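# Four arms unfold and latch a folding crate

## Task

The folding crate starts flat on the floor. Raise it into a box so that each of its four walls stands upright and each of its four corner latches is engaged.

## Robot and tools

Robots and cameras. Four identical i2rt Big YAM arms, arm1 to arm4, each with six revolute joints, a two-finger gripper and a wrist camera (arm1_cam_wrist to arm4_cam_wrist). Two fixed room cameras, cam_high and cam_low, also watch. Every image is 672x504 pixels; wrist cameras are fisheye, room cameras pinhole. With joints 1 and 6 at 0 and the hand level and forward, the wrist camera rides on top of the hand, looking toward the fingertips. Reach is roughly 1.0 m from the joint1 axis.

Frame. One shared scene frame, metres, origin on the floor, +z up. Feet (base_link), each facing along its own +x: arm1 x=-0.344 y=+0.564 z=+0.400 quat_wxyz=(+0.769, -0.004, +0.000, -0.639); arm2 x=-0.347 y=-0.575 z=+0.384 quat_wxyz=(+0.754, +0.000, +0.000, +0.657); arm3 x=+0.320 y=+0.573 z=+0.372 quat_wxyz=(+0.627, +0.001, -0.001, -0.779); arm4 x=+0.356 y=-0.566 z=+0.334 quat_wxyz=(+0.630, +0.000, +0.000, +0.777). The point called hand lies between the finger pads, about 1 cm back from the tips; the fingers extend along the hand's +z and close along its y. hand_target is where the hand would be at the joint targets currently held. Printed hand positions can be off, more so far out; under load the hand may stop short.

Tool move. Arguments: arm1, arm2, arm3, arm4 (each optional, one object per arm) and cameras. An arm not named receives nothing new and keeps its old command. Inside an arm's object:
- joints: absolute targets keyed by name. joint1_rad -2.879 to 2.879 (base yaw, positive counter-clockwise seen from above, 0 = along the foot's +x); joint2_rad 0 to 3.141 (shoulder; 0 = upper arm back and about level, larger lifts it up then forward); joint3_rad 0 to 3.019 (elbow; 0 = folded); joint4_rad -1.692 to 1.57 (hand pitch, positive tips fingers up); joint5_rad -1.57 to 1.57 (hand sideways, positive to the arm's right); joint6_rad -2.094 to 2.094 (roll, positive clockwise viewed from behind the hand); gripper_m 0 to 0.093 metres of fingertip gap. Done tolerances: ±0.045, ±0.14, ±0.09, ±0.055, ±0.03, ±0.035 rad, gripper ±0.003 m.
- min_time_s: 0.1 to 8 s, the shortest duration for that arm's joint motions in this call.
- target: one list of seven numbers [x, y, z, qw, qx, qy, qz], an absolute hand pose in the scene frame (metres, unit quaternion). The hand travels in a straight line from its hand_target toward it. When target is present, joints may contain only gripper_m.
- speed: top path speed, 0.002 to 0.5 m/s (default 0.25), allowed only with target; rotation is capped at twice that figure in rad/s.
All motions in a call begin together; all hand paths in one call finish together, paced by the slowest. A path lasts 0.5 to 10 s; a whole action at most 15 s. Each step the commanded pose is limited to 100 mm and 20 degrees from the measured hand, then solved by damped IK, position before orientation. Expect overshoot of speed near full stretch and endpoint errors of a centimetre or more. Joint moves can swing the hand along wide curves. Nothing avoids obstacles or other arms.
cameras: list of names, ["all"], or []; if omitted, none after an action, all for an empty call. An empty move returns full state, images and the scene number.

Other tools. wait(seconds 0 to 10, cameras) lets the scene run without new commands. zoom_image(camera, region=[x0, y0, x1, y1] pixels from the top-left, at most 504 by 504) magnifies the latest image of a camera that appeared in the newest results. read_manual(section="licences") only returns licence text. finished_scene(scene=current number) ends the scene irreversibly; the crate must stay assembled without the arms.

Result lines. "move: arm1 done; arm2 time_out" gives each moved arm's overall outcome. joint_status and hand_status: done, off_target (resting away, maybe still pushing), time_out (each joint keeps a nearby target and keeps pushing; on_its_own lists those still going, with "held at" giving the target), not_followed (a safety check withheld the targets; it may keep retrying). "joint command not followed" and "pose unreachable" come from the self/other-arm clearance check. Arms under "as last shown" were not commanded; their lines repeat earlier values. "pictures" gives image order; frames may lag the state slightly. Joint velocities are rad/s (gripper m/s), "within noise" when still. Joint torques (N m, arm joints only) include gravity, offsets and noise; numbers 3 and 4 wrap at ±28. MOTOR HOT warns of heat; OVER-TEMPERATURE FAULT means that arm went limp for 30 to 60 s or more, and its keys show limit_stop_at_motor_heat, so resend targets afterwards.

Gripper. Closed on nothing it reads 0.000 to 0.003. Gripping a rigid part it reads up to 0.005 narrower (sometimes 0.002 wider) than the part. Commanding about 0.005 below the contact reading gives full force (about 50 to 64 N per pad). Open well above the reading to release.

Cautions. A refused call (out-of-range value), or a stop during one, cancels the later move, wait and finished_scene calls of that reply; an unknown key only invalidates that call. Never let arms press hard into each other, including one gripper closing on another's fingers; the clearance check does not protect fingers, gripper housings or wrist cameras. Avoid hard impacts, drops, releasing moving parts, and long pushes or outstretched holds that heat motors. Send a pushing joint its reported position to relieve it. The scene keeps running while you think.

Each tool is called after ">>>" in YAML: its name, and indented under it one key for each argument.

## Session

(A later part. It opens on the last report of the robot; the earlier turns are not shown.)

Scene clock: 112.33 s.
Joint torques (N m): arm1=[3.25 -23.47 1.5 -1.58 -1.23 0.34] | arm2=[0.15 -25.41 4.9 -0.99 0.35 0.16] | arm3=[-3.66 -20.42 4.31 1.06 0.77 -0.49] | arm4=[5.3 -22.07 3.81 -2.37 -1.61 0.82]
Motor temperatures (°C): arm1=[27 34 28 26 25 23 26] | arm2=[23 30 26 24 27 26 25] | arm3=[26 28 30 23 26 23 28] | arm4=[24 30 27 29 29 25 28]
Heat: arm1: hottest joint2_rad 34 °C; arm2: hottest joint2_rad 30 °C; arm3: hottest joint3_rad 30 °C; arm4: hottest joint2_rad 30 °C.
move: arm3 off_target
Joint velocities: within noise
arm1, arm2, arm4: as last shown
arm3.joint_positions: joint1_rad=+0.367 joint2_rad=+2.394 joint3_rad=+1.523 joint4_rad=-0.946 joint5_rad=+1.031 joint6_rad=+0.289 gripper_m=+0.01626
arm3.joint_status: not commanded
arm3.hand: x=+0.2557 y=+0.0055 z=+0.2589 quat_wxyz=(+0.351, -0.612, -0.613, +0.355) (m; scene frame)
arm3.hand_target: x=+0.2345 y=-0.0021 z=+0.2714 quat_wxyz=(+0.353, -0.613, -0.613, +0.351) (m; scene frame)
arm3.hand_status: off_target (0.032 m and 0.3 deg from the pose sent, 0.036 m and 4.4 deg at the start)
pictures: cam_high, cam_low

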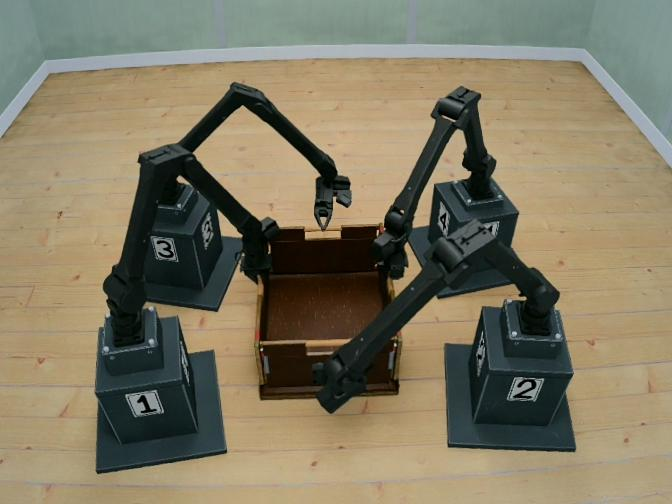

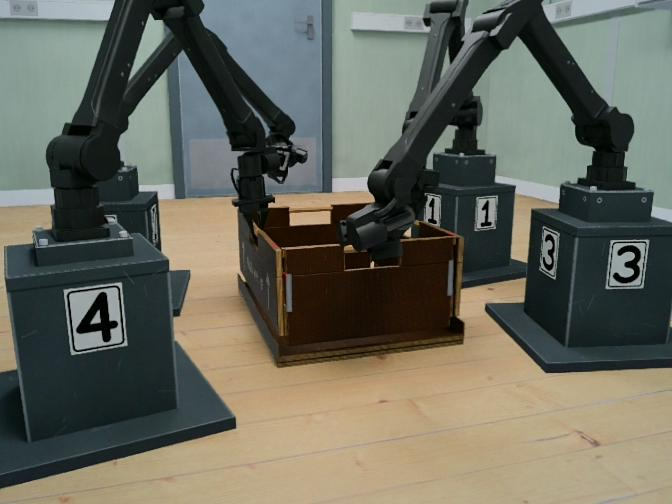

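>>> move:
  arm3: {"target": [0.255, -0.003, 0.273, -0.3536, 0.6124, 0.6124, -0.3536], "speed": 0.1}

>>> move:
  arm3: {"joints": {"gripper_m": 0.055}}
  arm2: {"target": [-0.44, -0.1, 0.39, -0.3536, 0.6124, -0.6124, 0.3536], "speed": 0.1}
  cameras: ["arm3_cam_wrist", "cam_high"]

Scene clock: 114.93 s.
Joint torques (N m): arm1=[2.96 -23.65 1.52 -1.55 -1.18 0.3] | arm2=[0.09 -25.41 4.93 -0.99 0.35 0.16] | arm3=[-0.73 -19.6 6.34 -1.51 0.71 0.04] | arm4=[5.36 -22.07 3.79 -2.36 -1.61 0.82]
Motor temperatures (°C): arm1=[27 34 28 26 25 23 26] | arm2=[23 30 26 24 27 26 25] | arm3=[26 29 30 23 26 23 28] | arm4=[24 30 27 29 29 25 28]
Heat: arm1: hottest joint2_rad 34 °C; arm2: hottest joint2_rad 30 °C; arm3: hottest joint3_rad 30 °C; arm4: hottest joint2_rad 30 °C.
move: arm3 off_target
Joint velocities: within noise
arm1, arm2, arm4: as last shown
arm3.joint_positions: joint1_rad=+0.367 joint2_rad=+2.394 joint3_rad=+1.523 joint4_rad=-0.949 joint5_rad=+1.029 joint6_rad=+0.302 gripper_m=+0.01626
arm3.joint_status: not commanded
arm3.hand: x=+0.2558 y=+0.0061 z=+0.2588 quat_wxyz=(+0.350, -0.615, -0.610, +0.356) (m; scene frame)
arm3.hand_target: x=+0.2553 y=-0.0043 z=+0.2725 quat_wxyz=(+0.350, -0.614, -0.611, +0.356) (m; scene frame)
arm3.hand_status: off_target (0.017 m and 0.7 deg from the pose sent, 0.017 m and 0.3 deg at the start)
pictures: none

Scene clock: 116.33 s.
Joint torques (N m): arm1=[3.14 -23.06 1.37 -1.55 -1.19 0.32] | arm2=[0.56 -23.53 4.77 -1.09 0.32 0.19] | arm3=[-0.79 -19.31 6.28 -0.5 0.72 0.05] | arm4=[5.3 -22.07 3.79 -2.37 -1.61 0.81]
Motor temperatures (°C): arm1=[27 34 28 26 25 23 26] | arm2=[23 30 26 24 27 26 25] | arm3=[26 29 30 23 26 23 28] | arm4=[24 30 27 29 29 25 28]
Heat: arm1: hottest joint2_rad 34 °C; arm2: hottest joint2_rad 30 °C; arm3: hottest joint3_rad 30 °C; arm4: hottest joint2_rad 30 °C.
move: arm2 off_target; arm3 done
Joint velocities: within noise
arm1, arm4: as last shown
arm2.joint_positions: joint1_rad=+0.612 joint2_rad=+2.213 joint3_rad=+1.453 joint4_rad=-1.506 joint5_rad=+0.881 joint6_rad=+0.789 gripper_m=+0.04989
arm2.joint_status: not commanded
arm2.hand: x=-0.4383 y=-0.1028 z=+0.3726 quat_wxyz=(-0.350, +0.617, -0.603, +0.365) (m; scene frame)
arm2.hand_target: x=-0.4412 y=-0.1001 z=+0.3898 quat_wxyz=(-0.354, +0.613, -0.612, +0.353) (m; scene frame)
arm2.hand_status: off_target (0.018 m and 1.9 deg from the pose sent, 0.073 m and 1.9 deg at the start)
arm3.joint_positions: joint1_rad=+0.358 joint2_rad=+2.394 joint3_rad=+1.523 joint4_rad=-0.969 joint5_rad=+1.029 joint6_rad=+0.289 gripper_m=+0.05489
arm3.joint_status: all done
arm3.hand: x=+0.2501 y=+0.0098 z=+0.2596 quat_wxyz=(+0.361, -0.610, -0.614, +0.347) (m; scene frame)
arm3.hand_target: x=+0.2501 y=-0.0036 z=+0.2725 quat_wxyz=(+0.353, -0.614, -0.611, +0.353) (m; scene frame)
arm3.hand_status: not commanded
pictures: arm3_cam_wrist, cam_high

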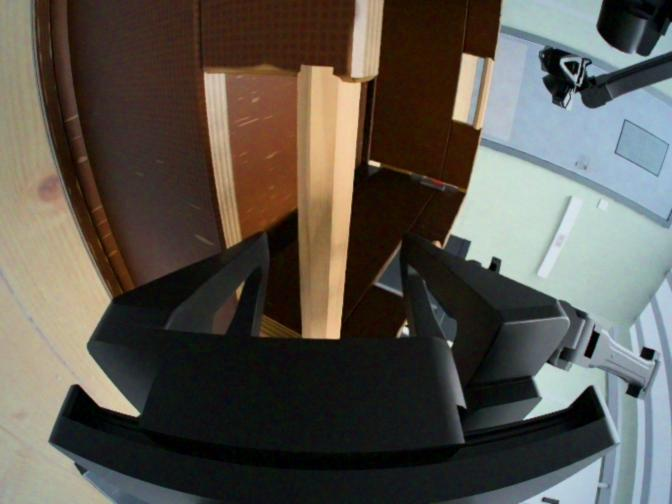

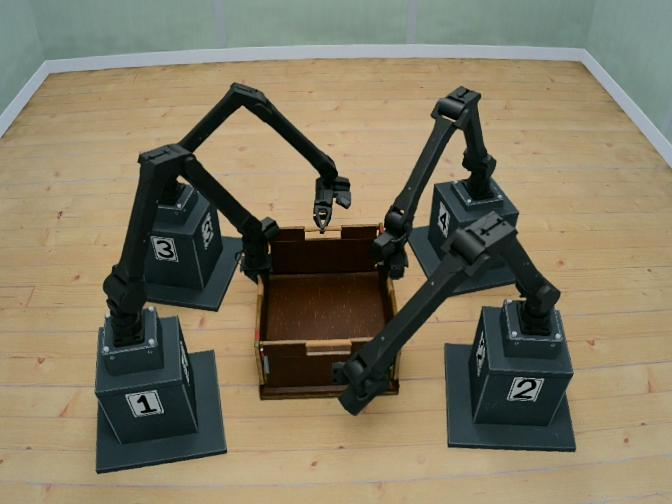

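>>> move:
  arm3: {"target": [0.363, -0.006, 0.333, -0.3536, 0.6124, 0.6124, -0.3536], "speed": 0.12}
  arm1: {"target": [-0.0215, 0.2365, 0.257, 0, 0.018, 0.9998, 0], "speed": 0.1}
  arm4: {"target": [-0.017, -0.2145, 0.257, 0, 0.9998, -0.018, 0], "speed": 0.1}

>>> move:
  arm1: {"joints": {"gripper_m": 0.05}}
  arm4: {"joints": {"gripper_m": 0.05}}
  arm3: {"target": [0.39, 0.05, 0.36, -0.3536, 0.6124, 0.6124, -0.3536], "speed": 0.12}
  cameras: ["arm1_cam_wrist", "arm4_cam_wrist", "cam_high", "cam_low"]

Scene clock: 120.70 s.
Joint torques (N m): arm1=[-0.03 -22.36 4.18 -2.36 -1.1 0.17] | arm2=[0.09 -23.59 4.78 -1.11 0.32 0.16] | arm3=[-0.21 -19.19 7.76 -1.32 0.42 0.28] | arm4=[3.31 -20.66 6.99 -3.3 -1.54 0.56]
Motor temperatures (°C): arm1=[27 34 28 26 25 23 26] | arm2=[23 29 26 24 27 26 25] | arm3=[26 29 30 23 26 23 27] | arm4=[24 30 27 29 30 25 28]
Heat: arm1: hottest joint2_rad 34 °C; arm2: hottest joint2_rad 29 °C; arm3: hottest joint3_rad 30 °C; arm4: hottest joint2_rad 30 °C.
move: arm1 off_target; arm3 off_target; arm4 off_target
Joint velocities: within noise
arm1.joint_positions: joint1_rad=+0.585 joint2_rad=+2.096 joint3_rad=+1.040 joint4_rad=-0.479 joint5_rad=+0.020 joint6_rad=-0.765 gripper_m=+0.01694
arm1.joint_status: not commanded
arm1.hand: x=-0.0225 y=+0.2249 z=+0.2440 quat_wxyz=(-0.003, -0.018, -1.000, +0.023) (m; scene frame)
arm1.hand_target: x=-0.0217 y=+0.2362 z=+0.2566 quat_wxyz=(+0.000, -0.019, -1.000, +0.000) (m; scene frame)
arm1.hand_status: off_target (0.017 m and 2.7 deg from the pose sent, 0.017 m and 3.2 deg at the start)
arm2.joint_positions: joint1_rad=+0.609 joint2_rad=+2.213 joint3_rad=+1.453 joint4_rad=-1.506 joint5_rad=+0.881 joint6_rad=+0.789 gripper_m=+0.04989
arm2.joint_status: not commanded
arm2.hand: x=-0.4369 y=-0.1025 z=+0.3726 quat_wxyz=(-0.349, +0.616, -0.604, +0.366) (m; scene frame)
arm2.hand_target: x=-0.4398 y=-0.0998 z=+0.3898 quat_wxyz=(-0.353, +0.612, -0.612, +0.354) (m; scene frame)
arm2.hand_status: not commanded
arm3.joint_positions: joint1_rad=+0.531 joint2_rad=+2.383 joint3_rad=+1.691 joint4_rad=-1.416 joint5_rad=+0.973 joint6_rad=+0.582 gripper_m=+0.05489
arm3.joint_status: not commanded
arm3.hand: x=+0.3538 y=+0.0061 z=+0.3219 quat_wxyz=(+0.369, -0.603, -0.616, +0.347) (m; scene frame)
arm3.hand_target: x=+0.3627 y=-0.0065 z=+0.3325 quat_wxyz=(+0.354, -0.612, -0.612, +0.354) (m; scene frame)
arm3.hand_status: off_target (0.019 m and 2.2 deg from the pose sent, 0.136 m and 1.2 deg at the start)
arm4.joint_positions: joint1_rad=+0.586 joint2_rad=+2.048 joint3_rad=+1.214 joint4_rad=-0.696 joint5_rad=+0.042 joint6_rad=-0.763 gripper_m=+0.01663
arm4.joint_status: not commanded
arm4.hand: x=-0.0116 y=-0.1942 z=+0.2395 quat_wxyz=(-0.029, +1.000, -0.007, +0.000) (m; scene frame)
arm4.hand_target: x=-0.0165 y=-0.2135 z=+0.2561 quat_wxyz=(-0.001, +1.000, -0.018, +0.000) (m; scene frame)
arm4.hand_status: off_target (0.027 m and 3.6 deg from the pose sent, 0.026 m and 3.7 deg at the start)
pictures: none

Scene clock: 122.10 s.
Joint torques (N m): arm1=[0.03 -19.31 4.21 0.29 -0.03 0.16] | arm2=[0.09 -23.53 4.78 -1.13 0.32 0.17] | arm3=[0.03 -19.78 3.95 -1.32 0.35 0.25] | arm4=[2.78 -17.85 7.08 -0.66 -0.33 0.29]
Motor temperatures (°C): arm1=[27 34 28 26 25 23 26] | arm2=[23 29 26 24 27 26 25] | arm3=[26 29 30 23 26 23 27] | arm4=[24 30 27 29 29 25 28]
Heat: arm1: hottest joint2_rad 34 °C; arm2: hottest joint2_rad 29 °C; arm3: hottest joint3_rad 30 °C; arm4: hottest joint2_rad 30 °C.
move: arm1 done; arm3 done; arm4 done
Joint velocities: within noise
arm1.joint_positions: joint1_rad=+0.597 joint2_rad=+2.070 joint3_rad=+1.040 joint4_rad=-0.545 joint5_rad=-0.007 joint6_rad=-0.765 gripper_m=+0.04997
arm1.joint_status: all done
arm1.hand: x=-0.0213 y=+0.2387 z=+0.2552 quat_wxyz=(+0.002, -0.012, -1.000, -0.001) (m; scene frame)
arm1.hand_target: x=-0.0200 y=+0.2420 z=+0.2564 quat_wxyz=(+0.003, -0.013, -1.000, -0.003) (m; scene frame)
arm1.hand_status: not commanded
arm2: as last shown
arm3.joint_positions: joint1_rad=+0.611 joint2_rad=+2.279 joint3_rad=+1.584 joint4_rad=-1.463 joint5_rad=+0.933 joint6_rad=+0.694 gripper_m=+0.05489
arm3.joint_status: not commanded
arm3.hand: x=+0.3891 y=+0.0444 z=+0.3534 quat_wxyz=(+0.353, -0.611, -0.613, +0.356) (m; scene frame)
arm3.hand_target: x=+0.3906 y=+0.0492 z=+0.3602 quat_wxyz=(+0.353, -0.612, -0.612, +0.355) (m; scene frame)
arm3.hand_status: done (0.009 m and 0.3 deg from the pose sent, 0.068 m and 2.2 deg at the start)
arm4.joint_positions: joint1_rad=+0.594 joint2_rad=+2.018 joint3_rad=+1.214 joint4_rad=-0.769 joint5_rad=+0.005 joint6_rad=-0.739 gripper_m=+0.04996
arm4.joint_status: all done
arm4.hand: x=-0.0109 y=-0.2094 z=+0.2543 quat_wxyz=(-0.001, +1.000, -0.015, +0.002) (m; scene frame)
arm4.hand_target: x=-0.0148 y=-0.2159 z=+0.2559 quat_wxyz=(+0.003, +1.000, -0.018, +0.003) (m; scene frame)
arm4.hand_status: not commanded
pictures: arm1_cam_wrist, arm4_cam_wrist, cam_high, cam_low

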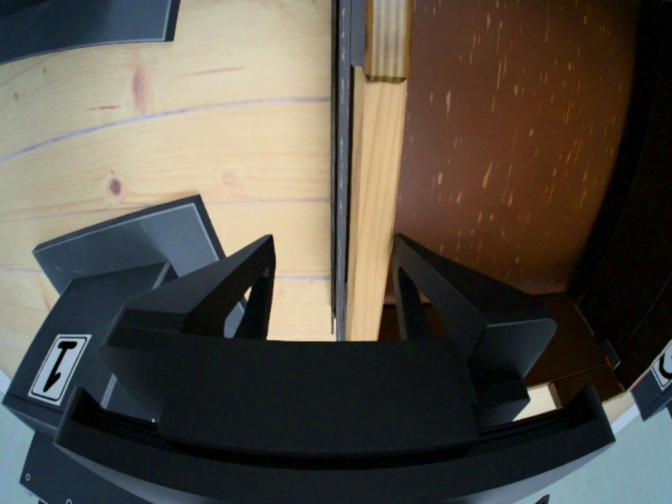

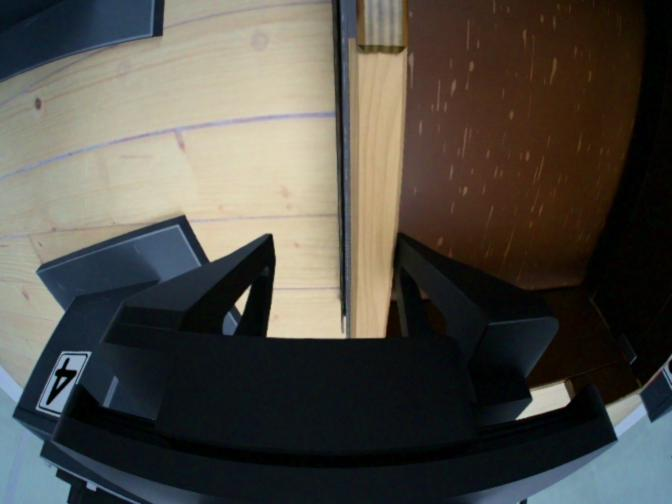

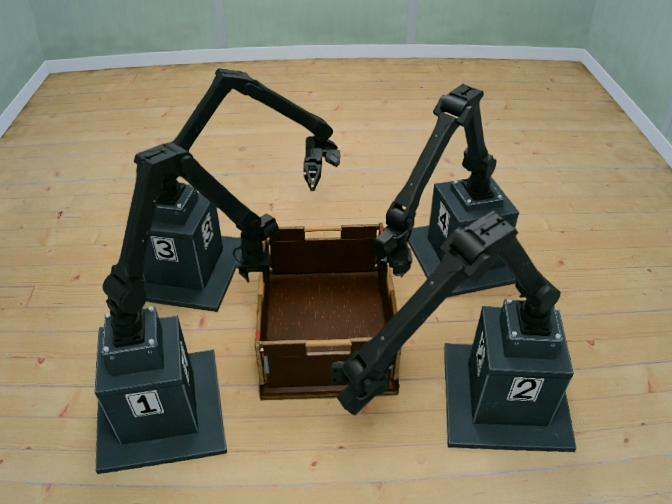

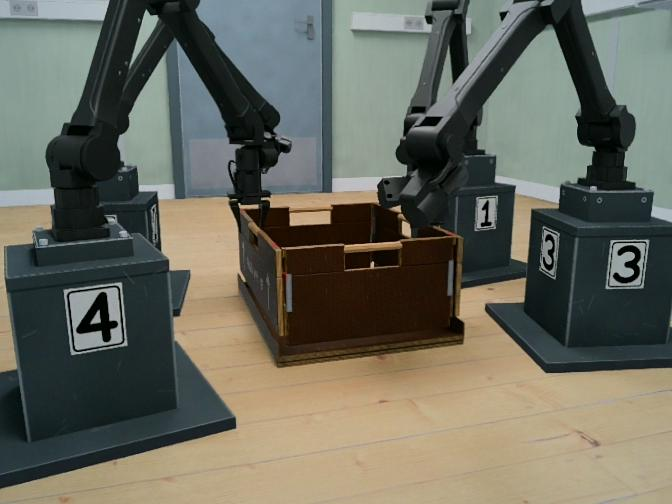

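>>> move:
  arm1: {"target": [-0.0205, 0.227, 0.26, 0, 0.018, 0.9998, 0], "speed": 0.12}
  arm4: {"target": [-0.0155, -0.203, 0.26, 0, 0.9998, -0.018, 0], "speed": 0.12}

>>> move:
  arm1: {"target": [-0.0205, 0.222, 0.4, 0, 0.018, 0.9998, 0], "speed": 0.17}
  arm4: {"target": [-0.0155, -0.197, 0.4, 0, 0.9998, -0.018, 0], "speed": 0.17}
  cameras: ["cam_high", "cam_low"]

>>> zoom_image:
  camera: "cam_high"
  region: [240, 210, 430, 400]

>>> zoom_image:
  camera: "cam_low"
  region: [220, 170, 480, 380]

Scene clock: 126.23 s.
Joint torques (N m): arm1=[-0.38 -19.31 5.83 0.01 0.03 0] | arm2=[0.09 -23.53 4.77 -1.11 0.32 0.17] | arm3=[0.32 -19.55 3.9 -1.36 0.36 0.24] | arm4=[1.44 -17.38 9.17 -0.79 -0.32 0.11]
Motor temperatures (°C): arm1=[27 34 28 26 25 23 26] | arm2=[23 29 26 24 27 26 25] | arm3=[26 29 30 23 26 23 27] | arm4=[24 30 27 29 29 25 28]
Heat: arm1: hottest joint2_rad 34 °C; arm2: hottest joint2_rad 29 °C; arm3: hottest joint3_rad 30 °C; arm4: hottest joint2_rad 30 °C.
move: arm1 off_target; arm4 done
Joint velocities: within noise
arm1.joint_positions: joint1_rad=+0.588 joint2_rad=+2.070 joint3_rad=+1.040 joint4_rad=-0.557 joint5_rad=-0.007 joint6_rad=-0.765 gripper_m=+0.04997
arm1.joint_status: not commanded
arm1.hand: x=-0.0264 y=+0.2379 z=+0.2552 quat_wxyz=(+0.006, -0.016, -1.000, -0.005) (m; scene frame)
arm1.hand_target: x=-0.0208 y=+0.2267 z=+0.2600 quat_wxyz=(+0.000, -0.019, -1.000, +0.000) (m; scene frame)
arm1.hand_status: off_target (0.013 m and 0.9 deg from the pose sent, 0.013 m and 0.7 deg at the start)
arm2: as last shown
arm3.joint_positions: joint1_rad=+0.609 joint2_rad=+2.279 joint3_rad=+1.584 joint4_rad=-1.465 joint5_rad=+0.933 joint6_rad=+0.694 gripper_m=+0.05489
arm3.joint_status: not commanded
arm3.hand: x=+0.3882 y=+0.0445 z=+0.3536 quat_wxyz=(+0.354, -0.611, -0.613, +0.355) (m; scene frame)
arm3.hand_target: x=+0.3897 y=+0.0493 z=+0.3604 quat_wxyz=(+0.354, -0.612, -0.612, +0.354) (m; scene frame)
arm3.hand_status: not commanded
arm4.joint_positions: joint1_rad=+0.594 joint2_rad=+2.018 joint3_rad=+1.214 joint4_rad=-0.769 joint5_rad=+0.005 joint6_rad=-0.739 gripper_m=+0.04997
arm4.joint_status: not commanded
arm4.hand: x=-0.0109 y=-0.2094 z=+0.2543 quat_wxyz=(-0.001, +1.000, -0.015, +0.002) (m; scene frame)
arm4.hand_target: x=-0.0166 y=-0.2019 z=+0.2600 quat_wxyz=(-0.002, +1.000, -0.018, -0.003) (m; scene frame)
arm4.hand_status: done (0.010 m and 0.4 deg from the pose sent, 0.010 m and 0.4 deg at the start)
pictures: none

Scene clock: 127.83 s.
Joint torques (N m): arm1=[-0.97 -18.32 9.2 0.09 0.04 -0.01] | arm2=[0.09 -23.53 4.77 -1.11 0.32 0.16] | arm3=[0.03 -19.78 3.79 -1.29 0.38 0.25] | arm4=[0.67 -16.85 12.12 -0.58 -0.22 0.01]
Motor temperatures (°C): arm1=[27 33 28 26 25 23 26] | arm2=[23 29 26 24 27 26 25] | arm3=[26 29 30 23 26 23 27] | arm4=[24 30 27 29 29 25 27]
Heat: arm1: hottest joint2_rad 33 °C; arm2: hottest joint2_rad 29 °C; arm3: hottest joint3_rad 30 °C; arm4: hottest joint2_rad 30 °C.
move: arm1 off_target; arm4 off_target
Joint velocities: within noise
arm1.joint_positions: joint1_rad=+0.582 joint2_rad=+1.794 joint3_rad=+1.089 joint4_rad=-0.893 joint5_rad=-0.007 joint6_rad=-0.765 gripper_m=+0.04997
arm1.joint_status: not commanded
arm1.hand: x=-0.0271 y=+0.2362 z=+0.3896 quat_wxyz=(+0.010, -0.020, -1.000, -0.009) (m; scene frame)
arm1.hand_target: x=-0.0194 y=+0.2217 z=+0.3995 quat_wxyz=(+0.000, -0.019, -1.000, +0.000) (m; scene frame)
arm1.hand_status: off_target (0.019 m and 1.5 deg from the pose sent, 0.146 m and 0.9 deg at the start)
arm2, arm3: as last shown
arm4.joint_positions: joint1_rad=+0.591 joint2_rad=+1.815 joint3_rad=+1.326 joint4_rad=-1.114 joint5_rad=+0.002 joint6_rad=-0.736 gripper_m=+0.04998
arm4.joint_status: not commanded
arm4.hand: x=-0.0080 y=-0.2108 z=+0.3888 quat_wxyz=(+0.010, +1.000, -0.018, +0.012) (m; scene frame)
arm4.hand_target: x=-0.0154 y=-0.1974 z=+0.4000 quat_wxyz=(+0.002, +1.000, -0.019, +0.002) (m; scene frame)
arm4.hand_status: off_target (0.019 m and 1.8 deg from the pose sent, 0.146 m and 0.4 deg at the start)
pictures: cam_high, cam_low

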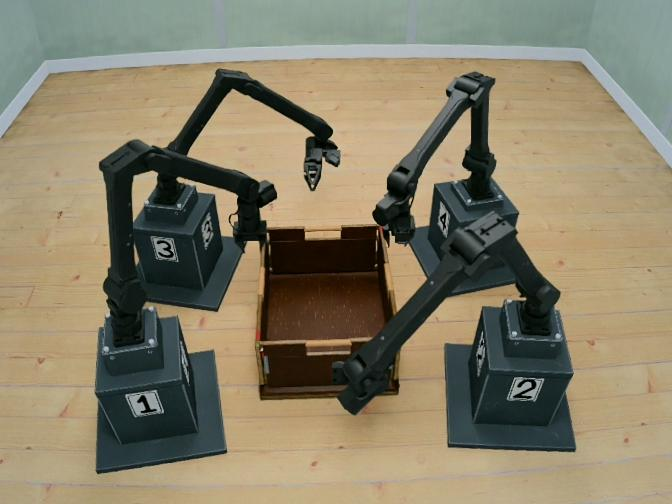

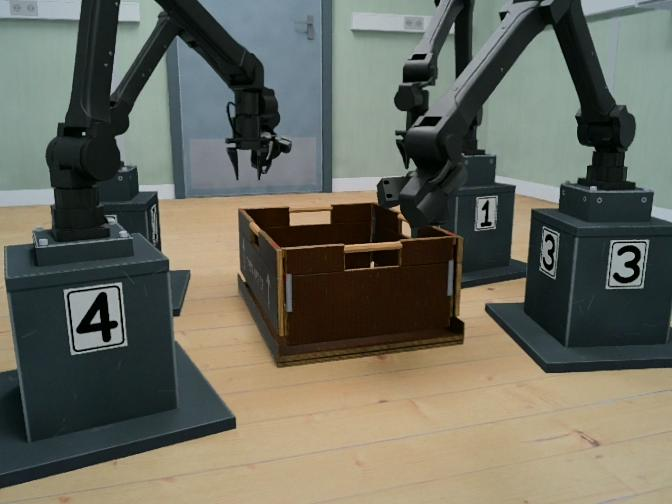

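Scaled by 2.653 from the camera's 672x504 image, which has a finer 960x720 frame.

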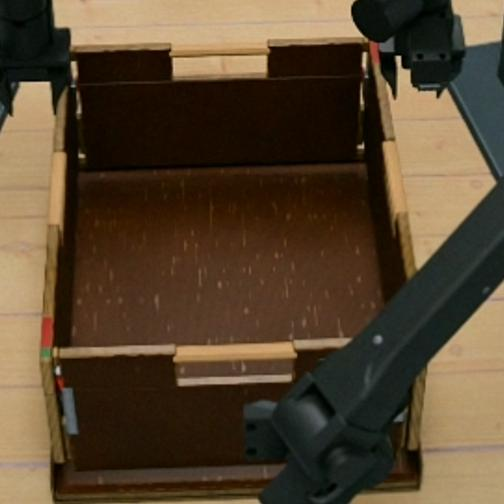

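Scaled by 1.938 from the camera's 672x504 image, which has a finer 960x720 frame.

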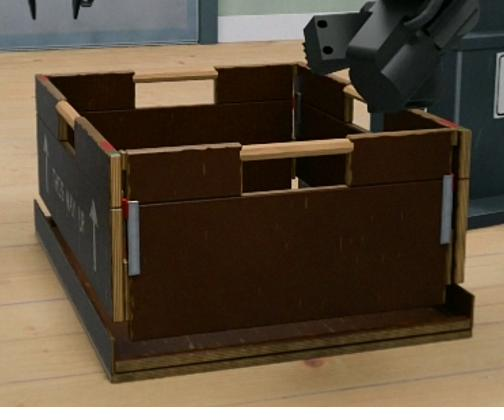

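>>> zoom_image:
  camera: "cam_low"
  region: [430, 220, 480, 270]

>>> zoom_image:
  camera: "cam_high"
  region: [250, 310, 410, 400]

Scaled by 10.080 from the camera's 672x504 image, which has a finer 960x720 frame.

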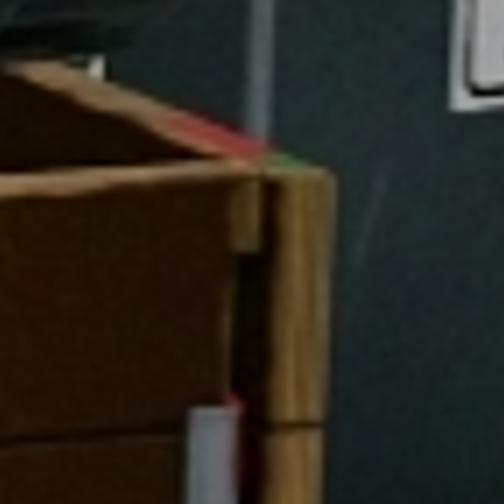

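Scaled by 3.150 from the camera's 672x504 image, which has a finer 960x720 frame.

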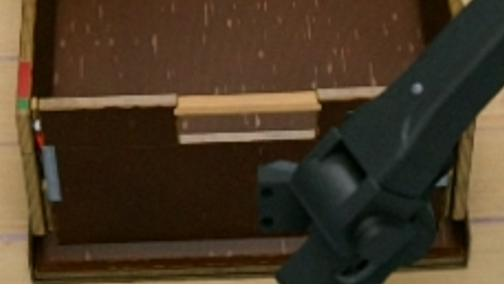

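>>> finished_scene:
  scene: 2

The scene is finished: the task was done.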